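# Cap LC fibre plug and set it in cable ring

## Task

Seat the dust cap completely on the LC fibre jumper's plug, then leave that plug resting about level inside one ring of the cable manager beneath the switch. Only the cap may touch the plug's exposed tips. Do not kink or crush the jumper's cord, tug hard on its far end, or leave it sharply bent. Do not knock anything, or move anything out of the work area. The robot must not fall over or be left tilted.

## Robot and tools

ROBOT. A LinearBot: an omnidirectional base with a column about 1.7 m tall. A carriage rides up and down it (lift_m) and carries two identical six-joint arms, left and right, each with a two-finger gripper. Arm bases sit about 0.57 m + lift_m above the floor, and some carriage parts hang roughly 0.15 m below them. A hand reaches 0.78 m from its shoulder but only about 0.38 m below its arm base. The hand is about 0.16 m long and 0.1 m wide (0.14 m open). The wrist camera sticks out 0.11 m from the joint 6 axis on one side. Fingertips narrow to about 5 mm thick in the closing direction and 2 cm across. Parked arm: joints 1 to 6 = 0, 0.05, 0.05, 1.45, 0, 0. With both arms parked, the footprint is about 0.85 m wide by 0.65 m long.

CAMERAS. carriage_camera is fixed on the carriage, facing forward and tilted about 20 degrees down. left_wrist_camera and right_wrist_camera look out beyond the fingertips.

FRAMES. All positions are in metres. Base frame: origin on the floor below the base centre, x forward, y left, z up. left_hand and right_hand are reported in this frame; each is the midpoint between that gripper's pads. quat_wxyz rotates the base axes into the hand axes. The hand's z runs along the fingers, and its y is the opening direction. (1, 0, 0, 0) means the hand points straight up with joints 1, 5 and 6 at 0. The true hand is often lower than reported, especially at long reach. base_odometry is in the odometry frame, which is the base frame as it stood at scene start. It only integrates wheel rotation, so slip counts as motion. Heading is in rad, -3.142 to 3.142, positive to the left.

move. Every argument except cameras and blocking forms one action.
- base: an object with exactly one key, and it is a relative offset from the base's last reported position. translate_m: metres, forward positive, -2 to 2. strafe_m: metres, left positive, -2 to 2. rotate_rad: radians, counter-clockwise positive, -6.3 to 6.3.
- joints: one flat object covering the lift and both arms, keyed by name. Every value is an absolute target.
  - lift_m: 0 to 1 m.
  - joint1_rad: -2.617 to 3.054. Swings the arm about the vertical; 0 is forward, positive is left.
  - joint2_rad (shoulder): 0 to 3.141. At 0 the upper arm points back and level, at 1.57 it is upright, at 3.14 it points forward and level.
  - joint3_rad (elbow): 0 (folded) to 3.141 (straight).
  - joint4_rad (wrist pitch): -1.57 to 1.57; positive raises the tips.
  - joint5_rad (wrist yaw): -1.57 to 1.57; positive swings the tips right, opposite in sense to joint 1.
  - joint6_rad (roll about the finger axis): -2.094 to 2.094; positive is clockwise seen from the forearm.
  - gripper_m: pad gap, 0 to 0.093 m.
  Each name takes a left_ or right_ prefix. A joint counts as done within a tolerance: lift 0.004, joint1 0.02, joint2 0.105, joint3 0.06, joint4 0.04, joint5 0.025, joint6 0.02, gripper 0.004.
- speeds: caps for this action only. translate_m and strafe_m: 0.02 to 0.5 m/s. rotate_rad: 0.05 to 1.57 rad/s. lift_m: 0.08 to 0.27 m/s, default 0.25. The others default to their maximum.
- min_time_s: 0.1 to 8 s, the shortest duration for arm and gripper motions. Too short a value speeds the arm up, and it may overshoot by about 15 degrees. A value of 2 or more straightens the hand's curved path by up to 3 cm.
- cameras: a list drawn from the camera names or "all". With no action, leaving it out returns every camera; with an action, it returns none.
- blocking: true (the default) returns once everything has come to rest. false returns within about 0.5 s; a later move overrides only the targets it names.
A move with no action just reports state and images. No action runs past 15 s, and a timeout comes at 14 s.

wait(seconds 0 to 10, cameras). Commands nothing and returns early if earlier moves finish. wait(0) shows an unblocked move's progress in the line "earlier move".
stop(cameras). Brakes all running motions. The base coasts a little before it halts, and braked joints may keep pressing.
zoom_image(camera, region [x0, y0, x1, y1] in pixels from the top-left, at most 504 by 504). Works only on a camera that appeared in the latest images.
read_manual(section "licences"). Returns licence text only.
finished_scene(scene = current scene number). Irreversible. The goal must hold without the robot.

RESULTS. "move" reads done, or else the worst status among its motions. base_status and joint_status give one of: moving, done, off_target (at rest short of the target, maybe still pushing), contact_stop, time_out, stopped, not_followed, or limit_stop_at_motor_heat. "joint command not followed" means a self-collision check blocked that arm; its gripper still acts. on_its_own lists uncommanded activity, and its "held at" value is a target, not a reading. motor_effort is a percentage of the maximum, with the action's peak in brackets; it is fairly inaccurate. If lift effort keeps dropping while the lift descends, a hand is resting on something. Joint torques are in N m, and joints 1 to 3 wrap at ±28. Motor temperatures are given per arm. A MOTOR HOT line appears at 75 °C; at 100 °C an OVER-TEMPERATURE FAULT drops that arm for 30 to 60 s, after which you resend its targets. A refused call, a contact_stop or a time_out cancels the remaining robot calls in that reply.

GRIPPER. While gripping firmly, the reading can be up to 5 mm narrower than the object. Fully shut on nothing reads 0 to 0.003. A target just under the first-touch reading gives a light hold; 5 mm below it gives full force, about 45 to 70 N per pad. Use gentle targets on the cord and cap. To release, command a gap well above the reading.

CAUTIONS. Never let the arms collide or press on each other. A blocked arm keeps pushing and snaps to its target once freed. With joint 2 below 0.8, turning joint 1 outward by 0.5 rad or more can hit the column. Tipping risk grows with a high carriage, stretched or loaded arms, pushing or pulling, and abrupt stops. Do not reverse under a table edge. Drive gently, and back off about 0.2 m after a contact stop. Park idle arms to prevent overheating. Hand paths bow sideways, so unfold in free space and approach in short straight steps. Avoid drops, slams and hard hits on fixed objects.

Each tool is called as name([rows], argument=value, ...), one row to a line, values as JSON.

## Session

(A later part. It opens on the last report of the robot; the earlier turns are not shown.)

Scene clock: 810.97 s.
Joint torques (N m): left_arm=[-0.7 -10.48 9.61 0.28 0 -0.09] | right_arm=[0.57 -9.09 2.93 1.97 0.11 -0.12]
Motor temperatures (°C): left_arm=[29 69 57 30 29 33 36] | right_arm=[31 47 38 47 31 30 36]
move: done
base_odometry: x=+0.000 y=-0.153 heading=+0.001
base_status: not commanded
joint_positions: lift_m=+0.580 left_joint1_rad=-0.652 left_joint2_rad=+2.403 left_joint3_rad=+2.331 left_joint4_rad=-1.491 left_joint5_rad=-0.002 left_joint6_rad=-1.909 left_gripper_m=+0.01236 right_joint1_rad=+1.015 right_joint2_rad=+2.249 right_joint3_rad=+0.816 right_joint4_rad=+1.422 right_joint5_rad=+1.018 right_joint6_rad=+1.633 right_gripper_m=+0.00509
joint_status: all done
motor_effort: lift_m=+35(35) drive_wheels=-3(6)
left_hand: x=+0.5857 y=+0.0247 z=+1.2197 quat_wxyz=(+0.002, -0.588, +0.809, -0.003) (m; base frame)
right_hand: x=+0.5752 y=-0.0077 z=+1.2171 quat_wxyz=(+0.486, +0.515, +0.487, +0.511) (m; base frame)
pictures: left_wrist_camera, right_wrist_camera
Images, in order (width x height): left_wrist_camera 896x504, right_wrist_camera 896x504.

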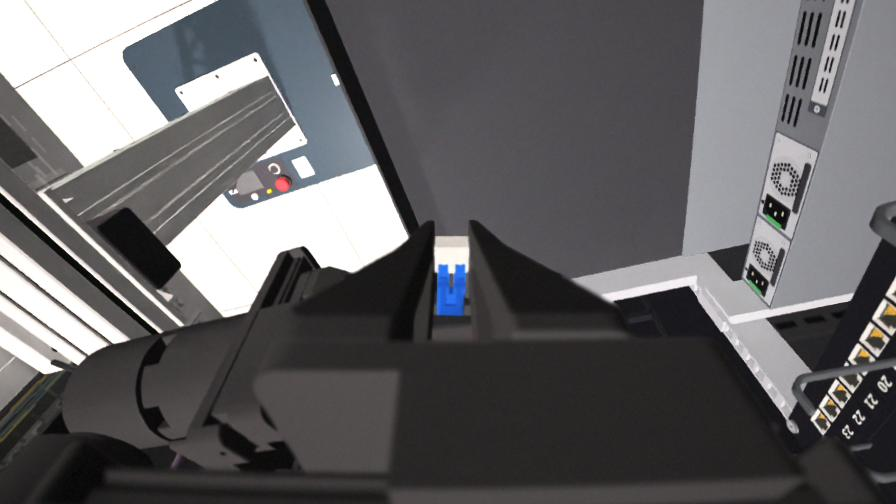

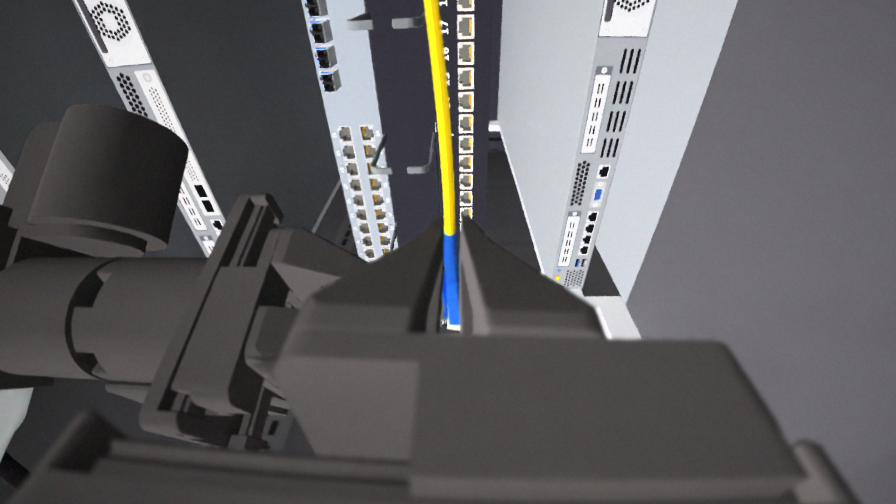

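move(joints={"left_joint1_rad": -0.686, "left_joint4_rad": -1.448, "left_joint5_rad": 0.082, "left_joint6_rad": -1.924, "right_joint1_rad": 1.032, "right_joint5_rad": 0.940, "right_joint3_rad": 0.828}, min_time_s=2, cameras=["left_wrist_camera", "right_wrist_camera"])

zoom_image(camera="left_wrist_camera", region=[425, 240, 475, 290])

zoom_image(camera="right_wrist_camera", region=[430, 290, 480, 340])

Scene clock: 842.53 s.
Joint torques (N m): left_arm=[-2.39 -10.47 9.59 0.57 0.66 -0.1] | right_arm=[1.61 -9.09 4.83 1.98 -0.71 -0.12]
Motor temperatures (°C): left_arm=[29 70 59 30 29 33 36] | right_arm=[31 47 38 47 31 30 36]
move: off_target
base_odometry: x=+0.000 y=-0.153 heading=+0.001
base_status: not commanded
joint_positions: lift_m=+0.580 left_joint1_rad=-0.656 left_joint2_rad=+2.403 left_joint3_rad=+2.331 left_joint4_rad=-1.487 left_joint5_rad=+0.009 left_joint6_rad=-1.913 left_gripper_m=+0.01236 right_joint1_rad=+1.016 right_joint2_rad=+2.249 right_joint3_rad=+0.816 right_joint4_rad=+1.422 right_joint5_rad=+1.009 right_joint6_rad=+1.633 right_gripper_m=+0.00509
joint_status: left_joint1_rad off_target (ended at -0.656, target -0.686); left_joint5_rad off_target (ended at +0.009, target +0.082); right_joint5_rad off_target (ended at +1.009, target +0.940); the others done
motor_effort: lift_m=+35(35) drive_wheels=-5(6)
left_hand: x=+0.5842 y=+0.0210 z=+1.2197 quat_wxyz=(-0.003, -0.588, +0.809, -0.007) (m; base frame)
right_hand: x=+0.5751 y=-0.0059 z=+1.2170 quat_wxyz=(+0.483, +0.513, +0.490, +0.513) (m; base frame)
pictures: left_wrist_camera, right_wrist_camera
Images, in order (width x height): left_wrist_camera 896x504, right_wrist_camera 896x504.

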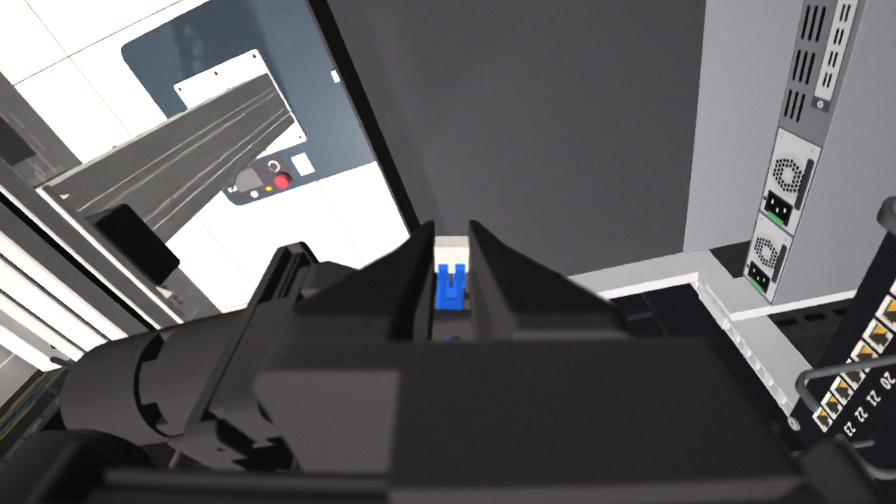

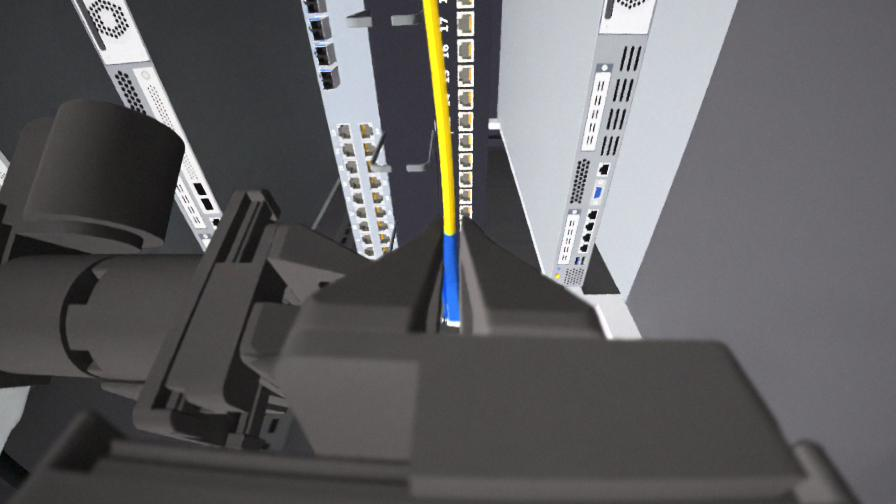

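Scaled by 10.080 from the camera's 896x504 image, which has a finer 1280x720 frame.

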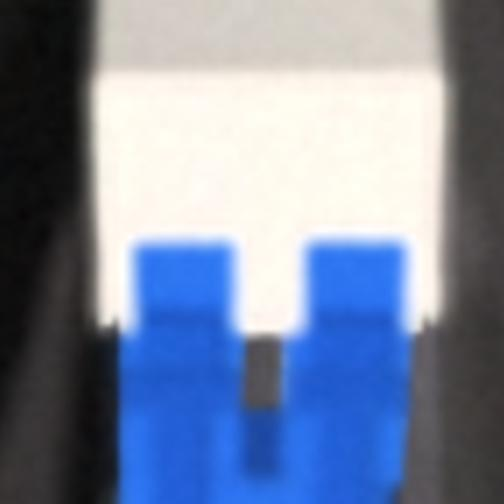

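Scaled by 10.080 from the camera's 896x504 image, which has a finer 1280x720 frame.

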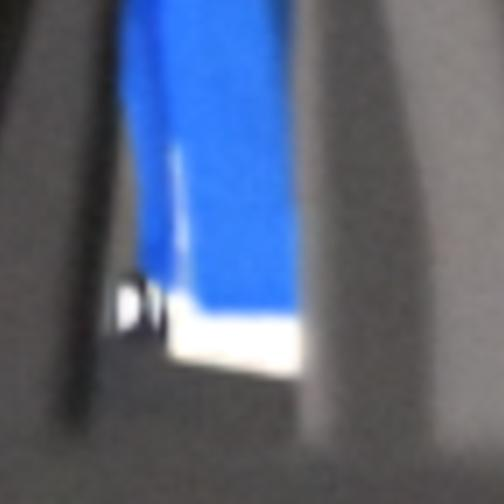

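move(joints={"left_joint1_rad": -0.719, "left_joint4_rad": -1.395, "left_joint5_rad": 0.195, "left_joint6_rad": -1.927, "right_joint1_rad": 1.050, "right_joint5_rad": 0.831, "right_joint3_rad": 0.842}, min_time_s=2, cameras=["left_wrist_camera", "right_wrist_camera"])

zoom_image(camera="left_wrist_camera", region=[425, 240, 475, 290])

zoom_image(camera="right_wrist_camera", region=[430, 290, 480, 340])

Scene clock: 859.77 s.
Joint torques (N m): left_arm=[-5.03 -10.65 9.58 1.14 1.62 -0.11] | right_arm=[3.38 -9.1 6.06 2.02 -1.71 -0.13]
Motor temperatures (°C): left_arm=[30 70 59 30 30 33 36] | right_arm=[31 47 38 47 32 30 36]
move: off_target
base_odometry: x=+0.000 y=-0.153 heading=+0.001
base_status: not commanded
joint_positions: lift_m=+0.580 left_joint1_rad=-0.656 left_joint2_rad=+2.405 left_joint3_rad=+2.331 left_joint4_rad=-1.487 left_joint5_rad=+0.017 left_joint6_rad=-1.914 left_gripper_m=+0.01236 right_joint1_rad=+1.016 right_joint2_rad=+2.249 right_joint3_rad=+0.816 right_joint4_rad=+1.420 right_joint5_rad=+0.995 right_joint6_rad=+1.633 right_gripper_m=+0.00509
joint_status: left_joint1_rad off_target (ended at -0.656, target -0.719); left_joint4_rad off_target (ended at -1.487, target -1.395); left_joint5_rad off_target (ended at +0.017, target +0.195); right_joint1_rad off_target (ended at +1.016, target +1.050); right_joint5_rad off_target (ended at +0.995, target +0.831); the others done
motor_effort: lift_m=+35(35) drive_wheels=-1(6)
left_hand: x=+0.5833 y=+0.0199 z=+1.2189 quat_wxyz=(-0.007, -0.588, +0.808, -0.007) (m; base frame)
right_hand: x=+0.5750 y=-0.0036 z=+1.2166 quat_wxyz=(+0.480, +0.509, +0.494, +0.516) (m; base frame)
pictures: left_wrist_camera, right_wrist_camera
Images, in order (width x height): left_wrist_camera 896x504, right_wrist_camera 896x504.

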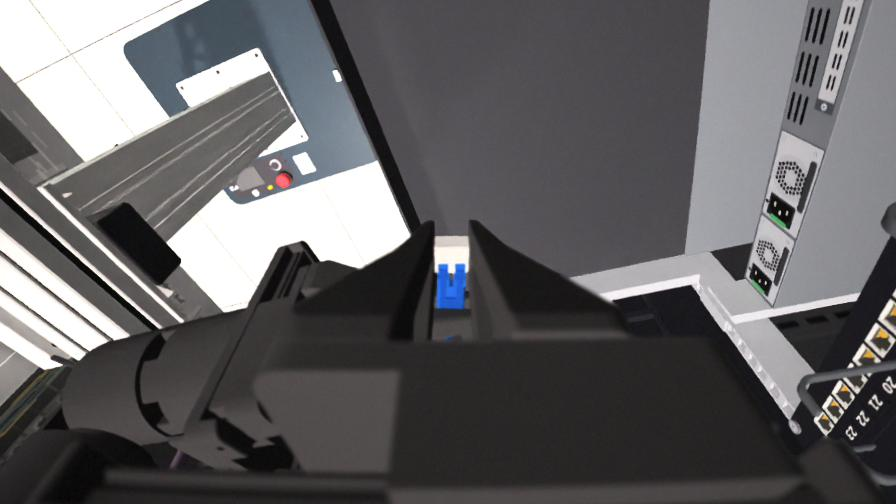

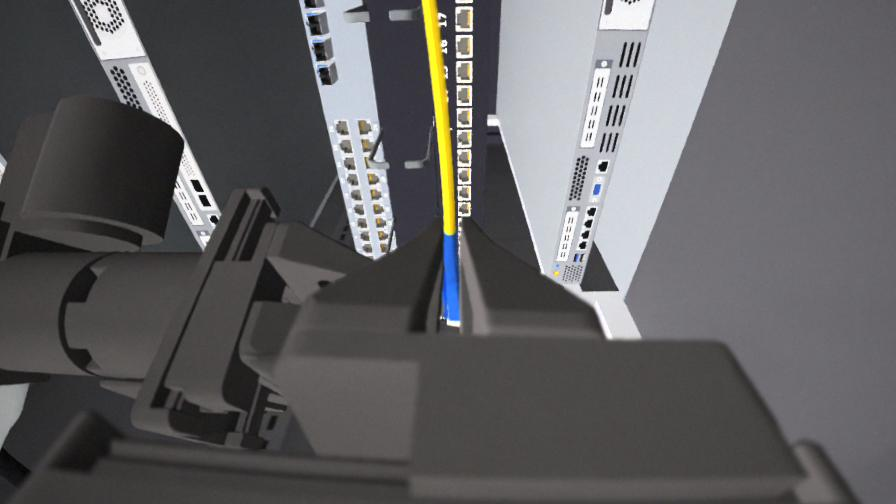

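Scaled by 10.080 from the camera's 896x504 image, which has a finer 1280x720 frame.

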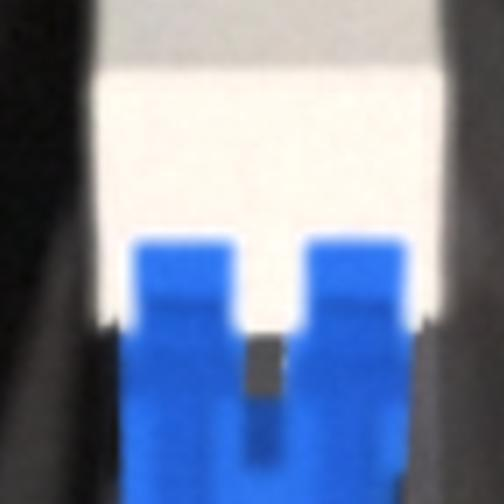

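Scaled by 10.080 from the camera's 896x504 image, which has a finer 1280x720 frame.

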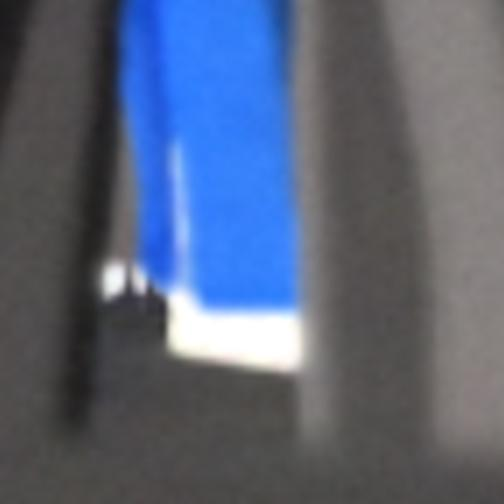

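move(joints={"left_joint1_rad": -0.742, "left_joint4_rad": -1.356, "left_joint5_rad": 0.278, "left_joint6_rad": -1.929, "right_joint1_rad": 1.063, "right_joint5_rad": 0.752, "right_joint3_rad": 0.852}, min_time_s=2, cameras=["left_wrist_camera", "right_wrist_camera"])

zoom_image(camera="left_wrist_camera", region=[425, 240, 475, 290])

zoom_image(camera="right_wrist_camera", region=[430, 290, 480, 340])

Scene clock: 871.40 s.
Joint torques (N m): left_arm=[-6.89 -10.62 9.61 1.57 2.34 -0.11] | right_arm=[4.7 -9.09 6.95 2.02 -2.46 -0.13]
Motor temperatures (°C): left_arm=[31 72 59 31 32 33 36] | right_arm=[31 47 39 47 34 30 36]
move: off_target
base_odometry: x=+0.000 y=-0.153 heading=+0.001
base_status: not commanded
joint_positions: lift_m=+0.580 left_joint1_rad=-0.656 left_joint2_rad=+2.405 left_joint3_rad=+2.331 left_joint4_rad=-1.487 left_joint5_rad=+0.021 left_joint6_rad=-1.917 left_gripper_m=+0.01236 right_joint1_rad=+1.016 right_joint2_rad=+2.249 right_joint3_rad=+0.816 right_joint4_rad=+1.420 right_joint5_rad=+0.986 right_joint6_rad=+1.633 right_gripper_m=+0.00509
joint_status: left_joint1_rad off_target (ended at -0.656, target -0.742); left_joint4_rad off_target (ended at -1.487, target -1.356); left_joint5_rad off_target (ended at +0.022, target +0.278); right_joint1_rad off_target (ended at +1.016, target +1.063); right_joint5_rad off_target (ended at +0.986, target +0.752); the others done
motor_effort: lift_m=+35(35) drive_wheels=-3(6)
left_hand: x=+0.5829 y=+0.0193 z=+1.2189 quat_wxyz=(-0.009, -0.589, +0.808, -0.008) (m; base frame)
right_hand: x=+0.5750 y=-0.0020 z=+1.2165 quat_wxyz=(+0.477, +0.507, +0.496, +0.518) (m; base frame)
pictures: left_wrist_camera, right_wrist_camera
Images, in order (width x height): left_wrist_camera 896x504, right_wrist_camera 896x504.

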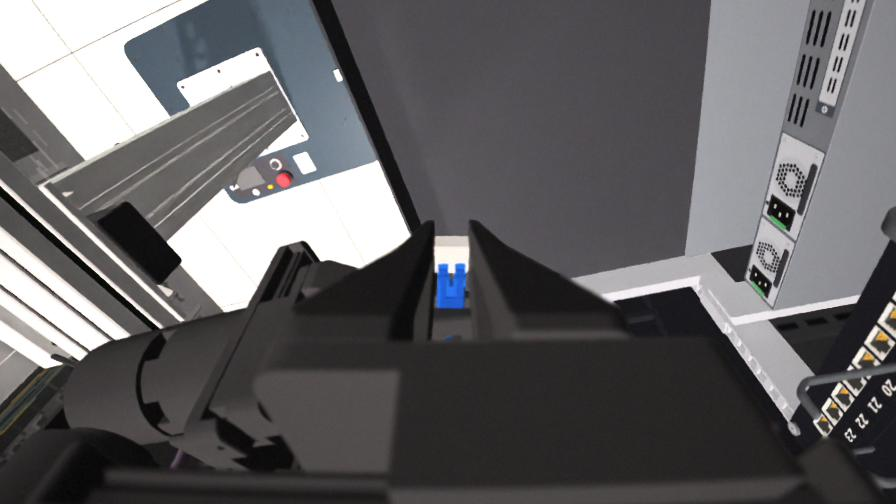

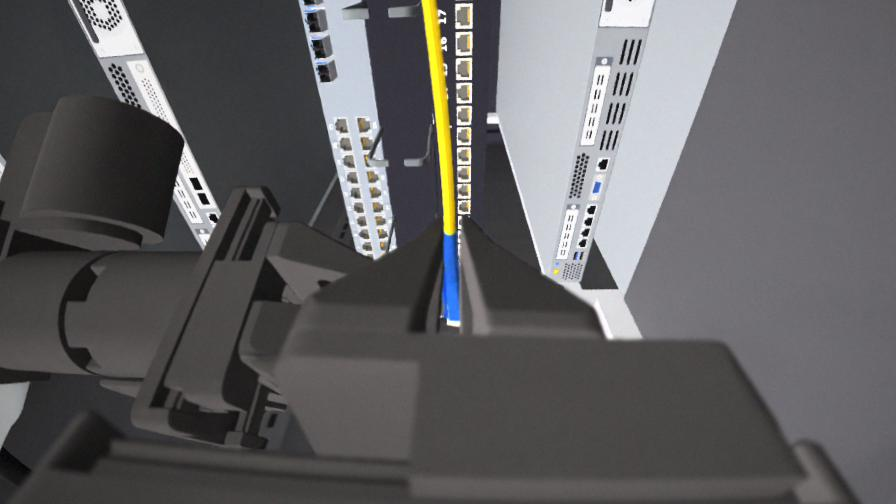

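Scaled by 10.080 from the camera's 896x504 image, which has a finer 1280x720 frame.

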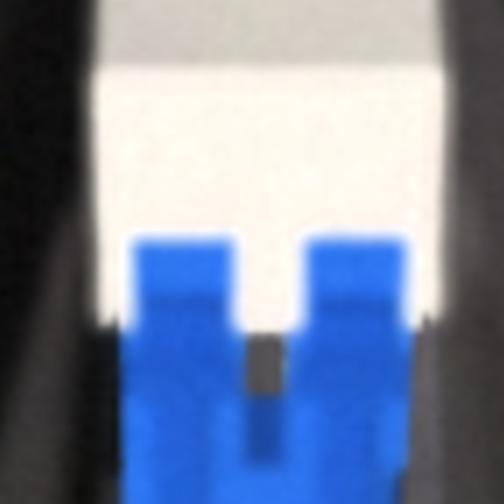

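Scaled by 10.080 from the camera's 896x504 image, which has a finer 1280x720 frame.

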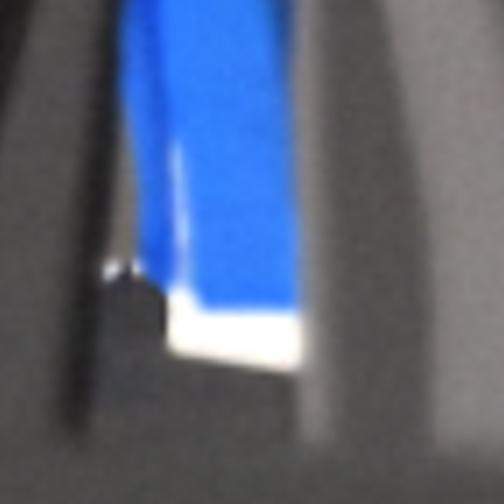

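move(joints={"left_joint1_rad": -0.657, "left_joint4_rad": -1.487, "left_joint5_rad": 0.022, "left_joint6_rad": -1.922, "right_joint1_rad": 1.017, "right_joint5_rad": 0.987, "right_joint3_rad": 0.818}, min_time_s=1.5, cameras=["left_wrist_camera"])

zoom_image(camera="left_wrist_camera", region=[425, 240, 475, 290])

move(joints={"left_gripper_m": 0.034}, min_time_s=0.8, cameras=["left_wrist_camera", "right_wrist_camera"])

zoom_image(camera="left_wrist_camera", region=[400, 220, 500, 320])

Scene clock: 893.30 s.
Joint torques (N m): left_arm=[-0.06 -10.58 9.58 0.18 0.14 -0.04] | right_arm=[0.08 -9.09 3.97 2.01 -0.15 -0.12]
Motor temperatures (°C): left_arm=[33 73 59 33 37 33 36] | right_arm=[32 47 40 48 37 30 36]
move: done
base_odometry: x=+0.000 y=-0.153 heading=+0.001
base_status: not commanded
joint_positions: lift_m=+0.580 left_joint1_rad=-0.656 left_joint2_rad=+2.405 left_joint3_rad=+2.331 left_joint4_rad=-1.492 left_joint5_rad=+0.005 left_joint6_rad=-1.917 left_gripper_m=+0.01236 right_joint1_rad=+1.016 right_joint2_rad=+2.249 right_joint3_rad=+0.816 right_joint4_rad=+1.419 right_joint5_rad=+1.004 right_joint6_rad=+1.633 right_gripper_m=+0.00509
joint_status: all done
motor_effort: lift_m=+35(35) drive_wheels=+0(7)
left_hand: x=+0.5837 y=+0.0223 z=+1.2188 quat_wxyz=(-0.001, -0.589, +0.808, -0.003) (m; base frame)
right_hand: x=+0.5751 y=-0.0051 z=+1.2165 quat_wxyz=(+0.482, +0.512, +0.492, +0.514) (m; base frame)
pictures: left_wrist_camera
Images, in order (width x height): left_wrist_camera 896x504.

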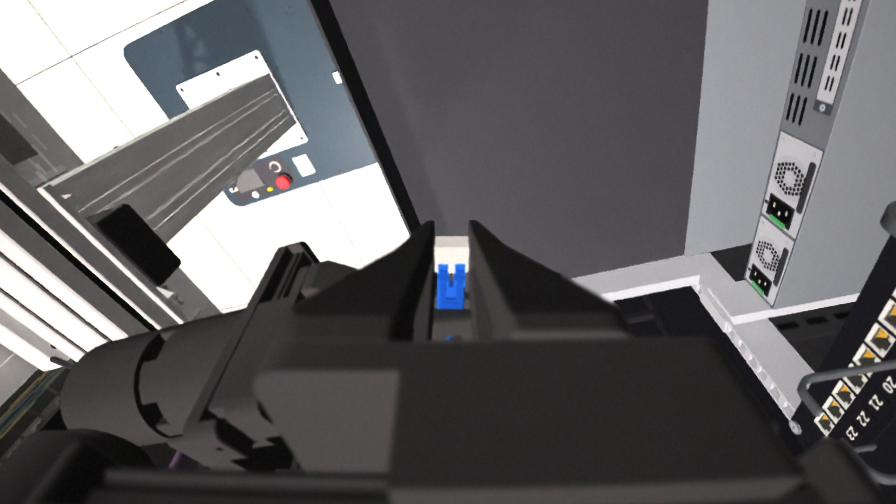

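Scaled by 10.080 from the camera's 896x504 image, which has a finer 1280x720 frame.

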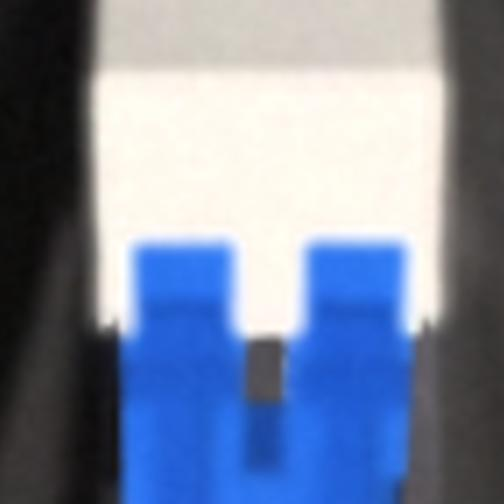

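Scene clock: 894.40 s.
Joint torques (N m): left_arm=[-0.03 -10.62 9.59 0.18 0.11 -0.04] | right_arm=[0.08 -9.09 3.97 2.02 -0.1 -0.13]
Motor temperatures (°C): left_arm=[33 73 59 33 36 33 36] | right_arm=[32 47 40 48 37 30 36]
move: done
base_odometry: x=+0.000 y=-0.153 heading=+0.001
base_status: not commanded
joint_positions: lift_m=+0.580 left_joint1_rad=-0.656 left_joint2_rad=+2.405 left_joint3_rad=+2.331 left_joint4_rad=-1.492 left_joint5_rad=+0.009 left_joint6_rad=-1.917 left_gripper_m=+0.03389 right_joint1_rad=+1.016 right_joint2_rad=+2.249 right_joint3_rad=+0.816 right_joint4_rad=+1.419 right_joint5_rad=+0.998 right_joint6_rad=+1.633 right_gripper_m=+0.00509
joint_status: all done
motor_effort: lift_m=+35(35) drive_wheels=-4(6)
left_hand: x=+0.5833 y=+0.0217 z=+1.2188 quat_wxyz=(-0.004, -0.589, +0.808, -0.004) (m; base frame)
right_hand: x=+0.5751 y=-0.0041 z=+1.2165 quat_wxyz=(+0.481, +0.510, +0.493, +0.515) (m; base frame)
pictures: left_wrist_camera, right_wrist_camera
Images, in order (width x height): left_wrist_camera 896x504, right_wrist_camera 896x504.

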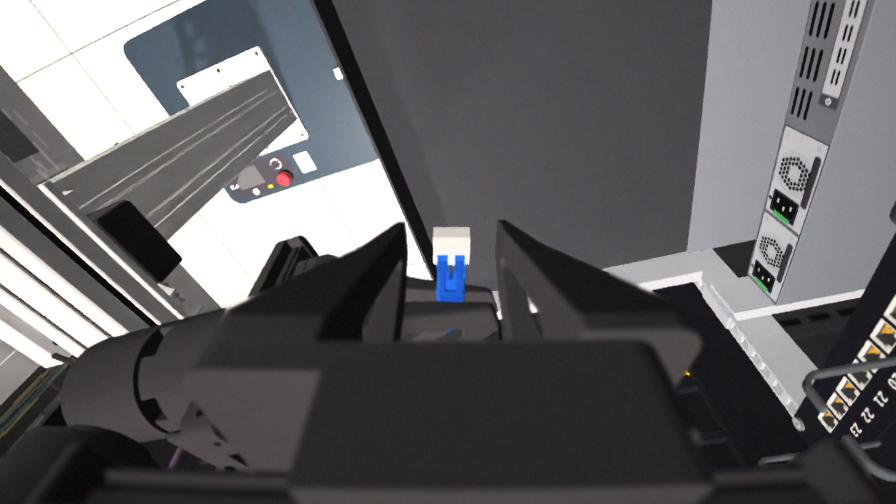

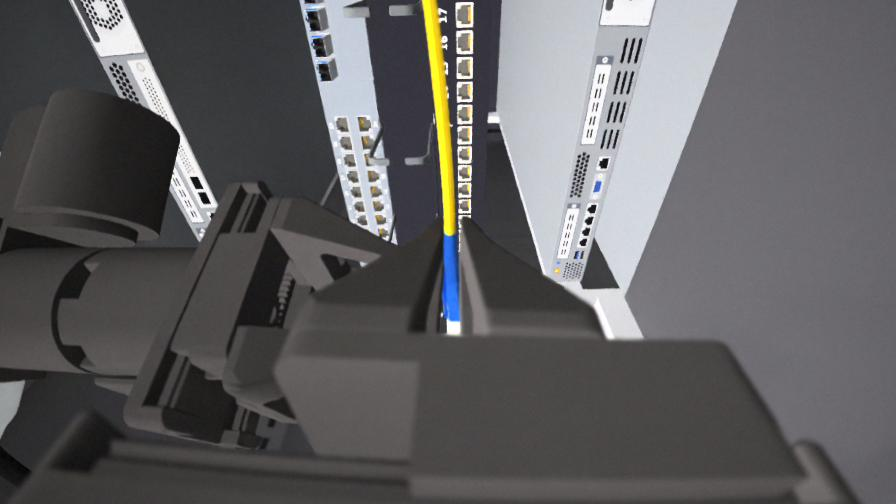

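Scaled by 5.040 from the camera's 896x504 image, which has a finer 1280x720 frame.

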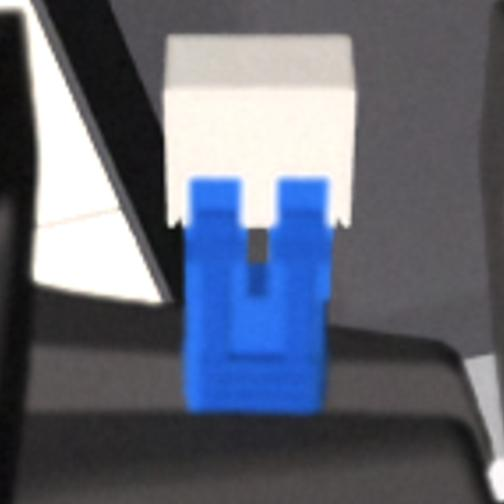

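move(joints={"left_joint1_rad": -0.605, "left_joint4_rad": -1.48}, min_time_s=1.2, cameras=["left_wrist_camera"])

move(joints={"left_joint1_rad": -0.45, "left_joint2_rad": 2.07, "left_joint3_rad": 2.05, "left_joint4_rad": -1.5, "left_joint5_rad": 0, "left_joint6_rad": -1.7}, min_time_s=1.5, cameras=["left_wrist_camera"])

Scene clock: 904.37 s.
Joint torques (N m): left_arm=[0.64 -10.62 9.61 0.25 0.1 -0.03] | right_arm=[0.09 -9.1 3.99 2.02 -0.1 -0.13]
Motor temperatures (°C): left_arm=[32 74 59 32 34 33 36] | right_arm=[32 47 40 48 35 30 36]
move: done
base_odometry: x=+0.000 y=-0.153 heading=+0.001
base_status: not commanded
joint_positions: lift_m=+0.580 left_joint1_rad=-0.612 left_joint2_rad=+2.405 left_joint3_rad=+2.331 left_joint4_rad=-1.492 left_joint5_rad=+0.010 left_joint6_rad=-1.917 left_gripper_m=+0.03389 right_joint1_rad=+1.016 right_joint2_rad=+2.249 right_joint3_rad=+0.816 right_joint4_rad=+1.419 right_joint5_rad=+0.998 right_joint6_rad=+1.633 right_gripper_m=+0.00509
joint_status: all done
motor_effort: lift_m=+35(35) drive_wheels=-2(7)
left_hand: x=+0.5953 y=+0.0379 z=+1.2188 quat_wxyz=(-0.004, -0.607, +0.795, -0.004) (m; base frame)
right_hand: x=+0.5751 y=-0.0040 z=+1.2165 quat_wxyz=(+0.481, +0.510, +0.493, +0.515) (m; base frame)
pictures: left_wrist_camera
Images, in order (width x height): left_wrist_camera 896x504.

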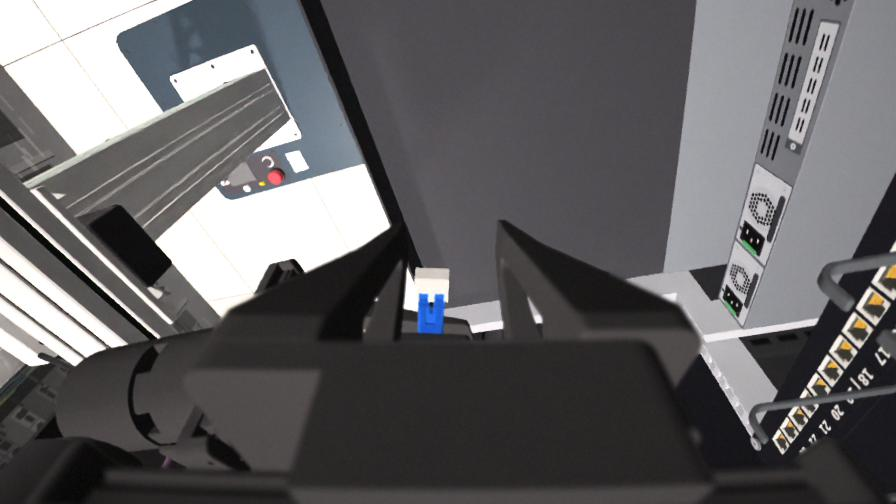

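Scene clock: 906.17 s.
Joint torques (N m): left_arm=[0.61 -13.11 5.48 0.11 -0.11 0.11] | right_arm=[0.1 -9.1 3.97 2.02 -0.08 -0.12]
Motor temperatures (°C): left_arm=[32 74 59 32 34 33 36] | right_arm=[32 47 40 48 35 30 36]
move: done
base_odometry: x=+0.000 y=-0.153 heading=+0.001
base_status: not commanded
joint_positions: lift_m=+0.580 left_joint1_rad=-0.457 left_joint2_rad=+2.110 left_joint3_rad=+2.064 left_joint4_rad=-1.491 left_joint5_rad=+0.010 left_joint6_rad=-1.712 left_gripper_m=+0.03389 right_joint1_rad=+1.016 right_joint2_rad=+2.249 right_joint3_rad=+0.816 right_joint4_rad=+1.419 right_joint5_rad=+0.997 right_joint6_rad=+1.633 right_gripper_m=+0.00509
joint_status: all done
motor_effort: lift_m=+35(35) drive_wheels=-1(6)
left_hand: x=+0.5837 y=+0.1236 z=+1.2750 quat_wxyz=(+0.004, -0.587, +0.810, -0.018) (m; base frame)
right_hand: x=+0.5751 y=-0.0039 z=+1.2165 quat_wxyz=(+0.480, +0.510, +0.494, +0.515) (m; base frame)
pictures: left_wrist_camera
Images, in order (width x height): left_wrist_camera 896x504.

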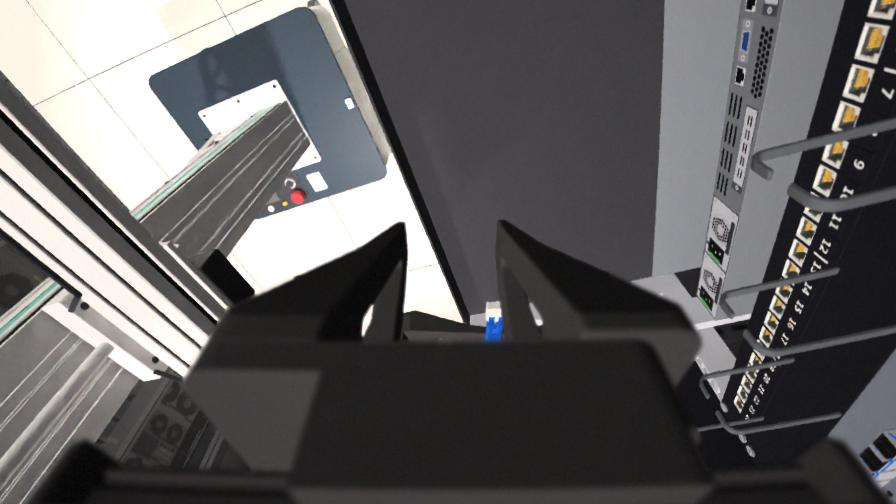

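move(joints={"left_joint1_rad": 0, "left_joint2_rad": 0.05, "left_joint3_rad": 0.05, "left_joint4_rad": 1.45, "left_joint5_rad": 0, "left_joint6_rad": 0, "lift_m": 0.47, "right_joint1_rad": 0.662, "right_joint2_rad": 1.811, "right_joint3_rad": 1.041, "right_joint4_rad": 0.808, "right_joint5_rad": 0.381}, min_time_s=2.5, speeds={"lift_m": 0.08}, cameras=["all"])

zoom_image(camera="carriage_camera", region=[350, 180, 600, 380])

Scene clock: 929.33 s.
Joint torques (N m): left_arm=[0.72 2.93 5.04 -0.14 0 0.13] | right_arm=[-0.58 -12.45 9.14 2.38 -0.12 -0.13]
Motor temperatures (°C): left_arm=[30 71 55 31 32 33 35] | right_arm=[31 48 40 48 33 30 36]
move: done
base_odometry: x=+0.000 y=-0.153 heading=+0.001
base_status: not commanded
joint_positions: lift_m=+0.470 left_joint1_rad=-0.009 left_joint2_rad=+0.057 left_joint3_rad=+0.064 left_joint4_rad=+1.436 left_joint5_rad=+0.006 left_joint6_rad=-0.012 left_gripper_m=+0.03390 right_joint1_rad=+0.668 right_joint2_rad=+1.836 right_joint3_rad=+1.016 right_joint4_rad=+0.823 right_joint5_rad=+0.392 right_joint6_rad=+1.633 right_gripper_m=+0.00509
joint_status: all done
motor_effort: lift_m=+34(35) drive_wheels=-1(8)
left_hand: x=+0.2478 y=+0.3057 z=+1.4603 quat_wxyz=(+0.998, +0.003, +0.064, -0.010) (m; base frame)
right_hand: x=+0.6766 y=-0.0279 z=+1.2552 quat_wxyz=(+0.409, +0.444, +0.549, +0.578) (m; base frame)
pictures: carriage_camera, left_wrist_camera, right_wrist_camera
Images, in order (width x height): carriage_camera 896x504, left_wrist_camera 896x504, right_wrist_camera 896x504.

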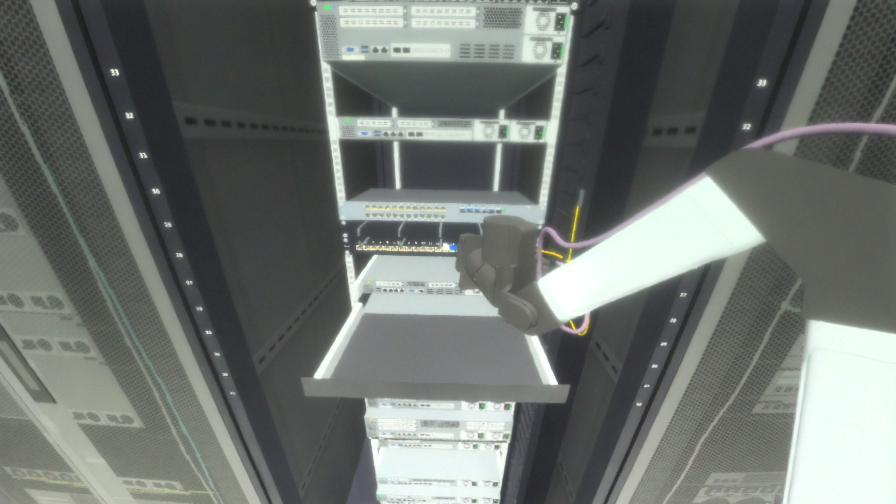

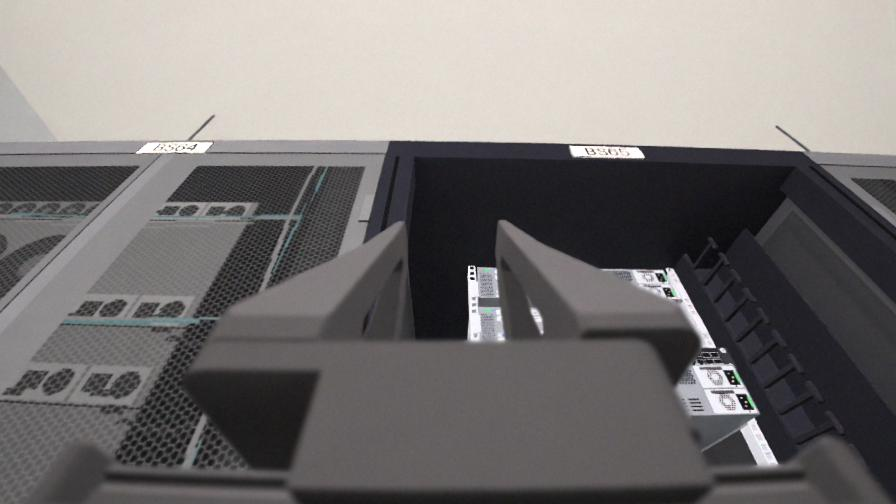

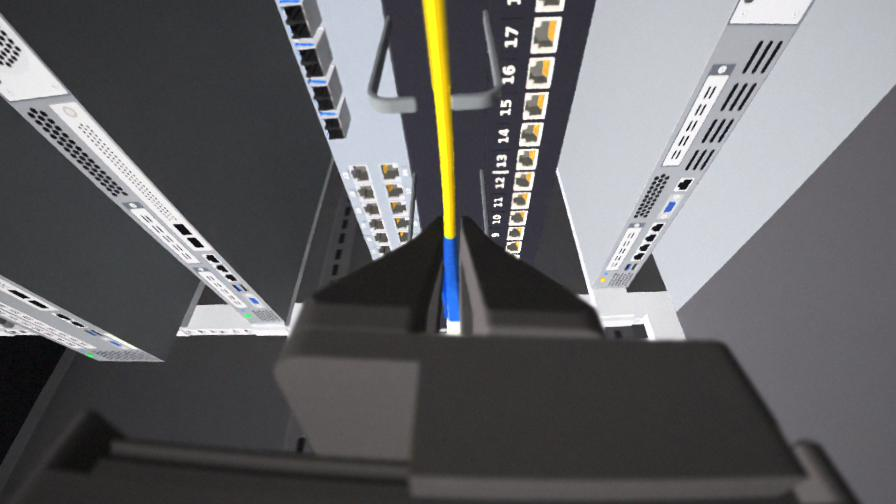

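Scaled by 2.016 from the camera's 896x504 image, which has a finer 1280x720 frame.

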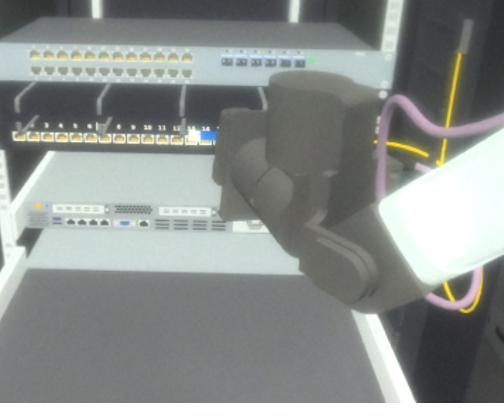

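move(joints={"right_joint1_rad": 0.5845, "right_joint2_rad": 1.987, "right_joint3_rad": 1.217, "right_joint4_rad": 0.760, "right_joint5_rad": 0.307}, min_time_s=2.5, cameras=["right_wrist_camera", "carriage_camera"])

zoom_image(camera="carriage_camera", region=[400, 200, 520, 300])

Scene clock: 948.83 s.
Joint torques (N m): left_arm=[0.73 2.92 5.01 -0.13 0.01 0.11] | right_arm=[-0.58 -10 9.43 2.42 -0.11 -0.12]
Motor temperatures (°C): left_arm=[30 64 54 31 31 33 35] | right_arm=[31 50 43 47 33 30 36]
move: done
base_odometry: x=+0.000 y=-0.153 heading=+0.001
base_status: not commanded
joint_positions: lift_m=+0.470 left_joint1_rad=-0.009 left_joint2_rad=+0.057 left_joint3_rad=+0.064 left_joint4_rad=+1.437 left_joint5_rad=+0.006 left_joint6_rad=-0.011 left_gripper_m=+0.03390 right_joint1_rad=+0.590 right_joint2_rad=+1.970 right_joint3_rad=+1.192 right_joint4_rad=+0.774 right_joint5_rad=+0.318 right_joint6_rad=+1.633 right_gripper_m=+0.00509
joint_status: all done
motor_effort: lift_m=+34(34) drive_wheels=-1(7)
left_hand: x=+0.2475 y=+0.3057 z=+1.4604 quat_wxyz=(+0.998, +0.003, +0.063, -0.010) (m; base frame)
right_hand: x=+0.7263 y=-0.0305 z=+1.2507 quat_wxyz=(+0.410, +0.446, +0.551, +0.575) (m; base frame)
pictures: carriage_camera, right_wrist_camera
Images, in order (width x height): carriage_camera 896x504, right_wrist_camera 896x504.

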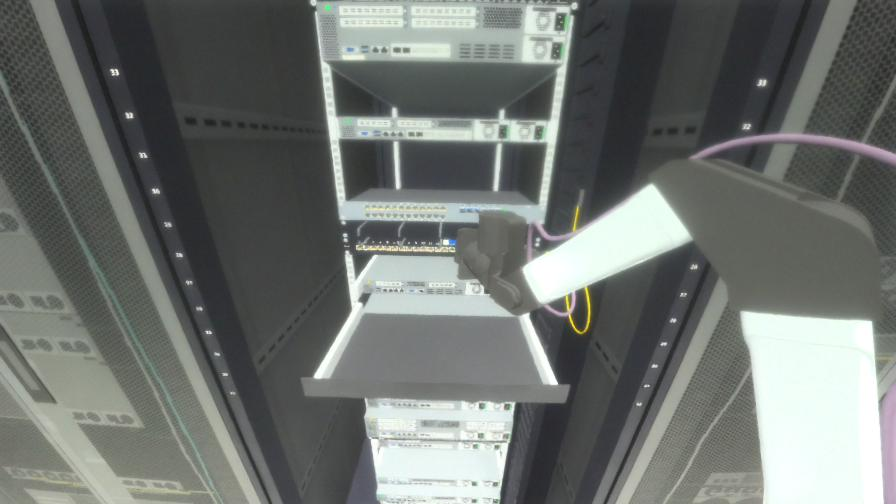

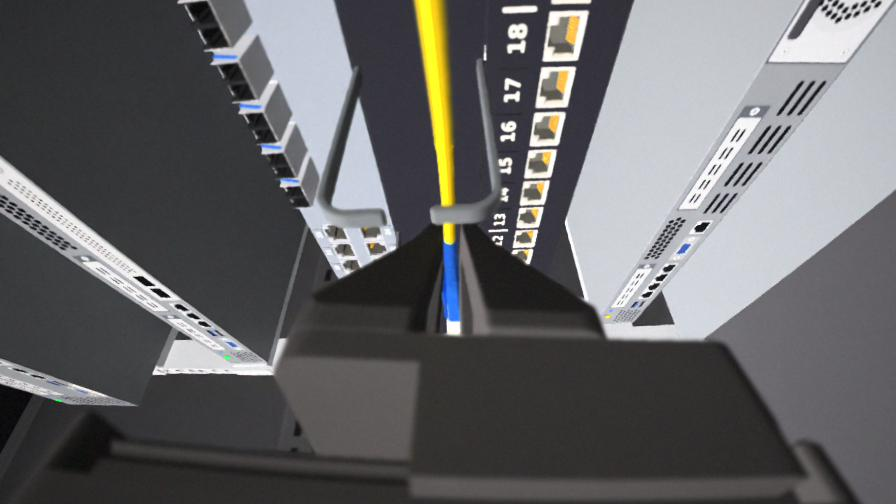

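Scaled by 4.200 from the camera's 896x504 image, which has a finer 1280x720 frame.

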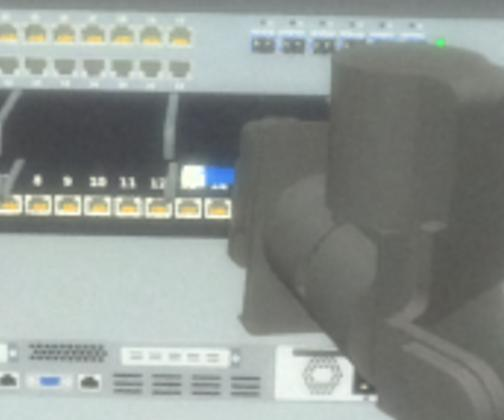

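move(joints={"right_joint1_rad": 0.667, "right_joint2_rad": 2.056, "right_joint3_rad": 1.319, "right_joint4_rad": 0.726, "right_joint5_rad": 0.398}, min_time_s=2.5, cameras=["right_wrist_camera", "carriage_camera"])

zoom_image(camera="carriage_camera", region=[400, 200, 520, 300])

Scene clock: 971.53 s.
Joint torques (N m): left_arm=[0.75 2.93 5.03 -0.14 0.01 0.11] | right_arm=[0.69 -10.58 9.55 2.39 0.09 -0.12]
Motor temperatures (°C): left_arm=[30 60 52 31 31 33 35] | right_arm=[31 49 45 48 33 30 37]
move: done
base_odometry: x=+0.000 y=-0.153 heading=+0.001
base_status: not commanded
joint_positions: lift_m=+0.470 left_joint1_rad=-0.009 left_joint2_rad=+0.057 left_joint3_rad=+0.064 left_joint4_rad=+1.437 left_joint5_rad=+0.006 left_joint6_rad=-0.011 left_gripper_m=+0.03390 right_joint1_rad=+0.660 right_joint2_rad=+2.037 right_joint3_rad=+1.293 right_joint4_rad=+0.741 right_joint5_rad=+0.390 right_joint6_rad=+1.633 right_gripper_m=+0.00509
joint_status: all done
motor_effort: lift_m=+34(34) drive_wheels=-2(6)
left_hand: x=+0.2475 y=+0.3057 z=+1.4604 quat_wxyz=(+0.998, +0.003, +0.063, -0.010) (m; base frame)
right_hand: x=+0.7255 y=+0.0053 z=+1.2506 quat_wxyz=(+0.410, +0.446, +0.550, +0.574) (m; base frame)
pictures: carriage_camera, right_wrist_camera
Images, in order (width x height): carriage_camera 896x504, right_wrist_camera 896x504.

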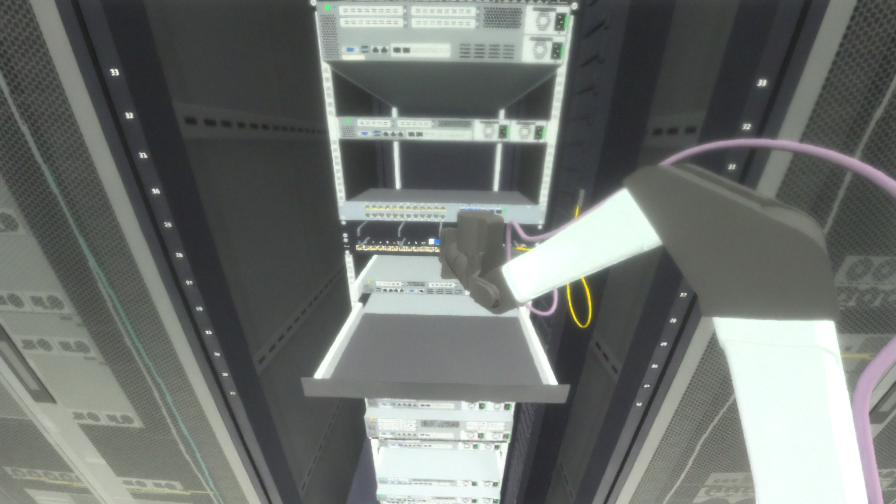

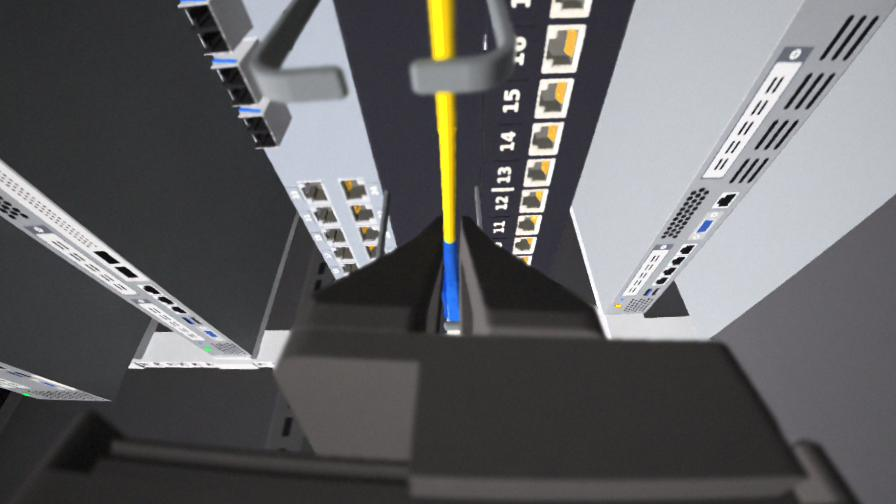

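Scaled by 4.200 from the camera's 896x504 image, which has a finer 1280x720 frame.

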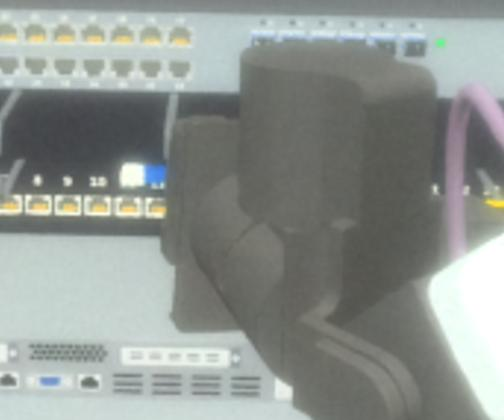

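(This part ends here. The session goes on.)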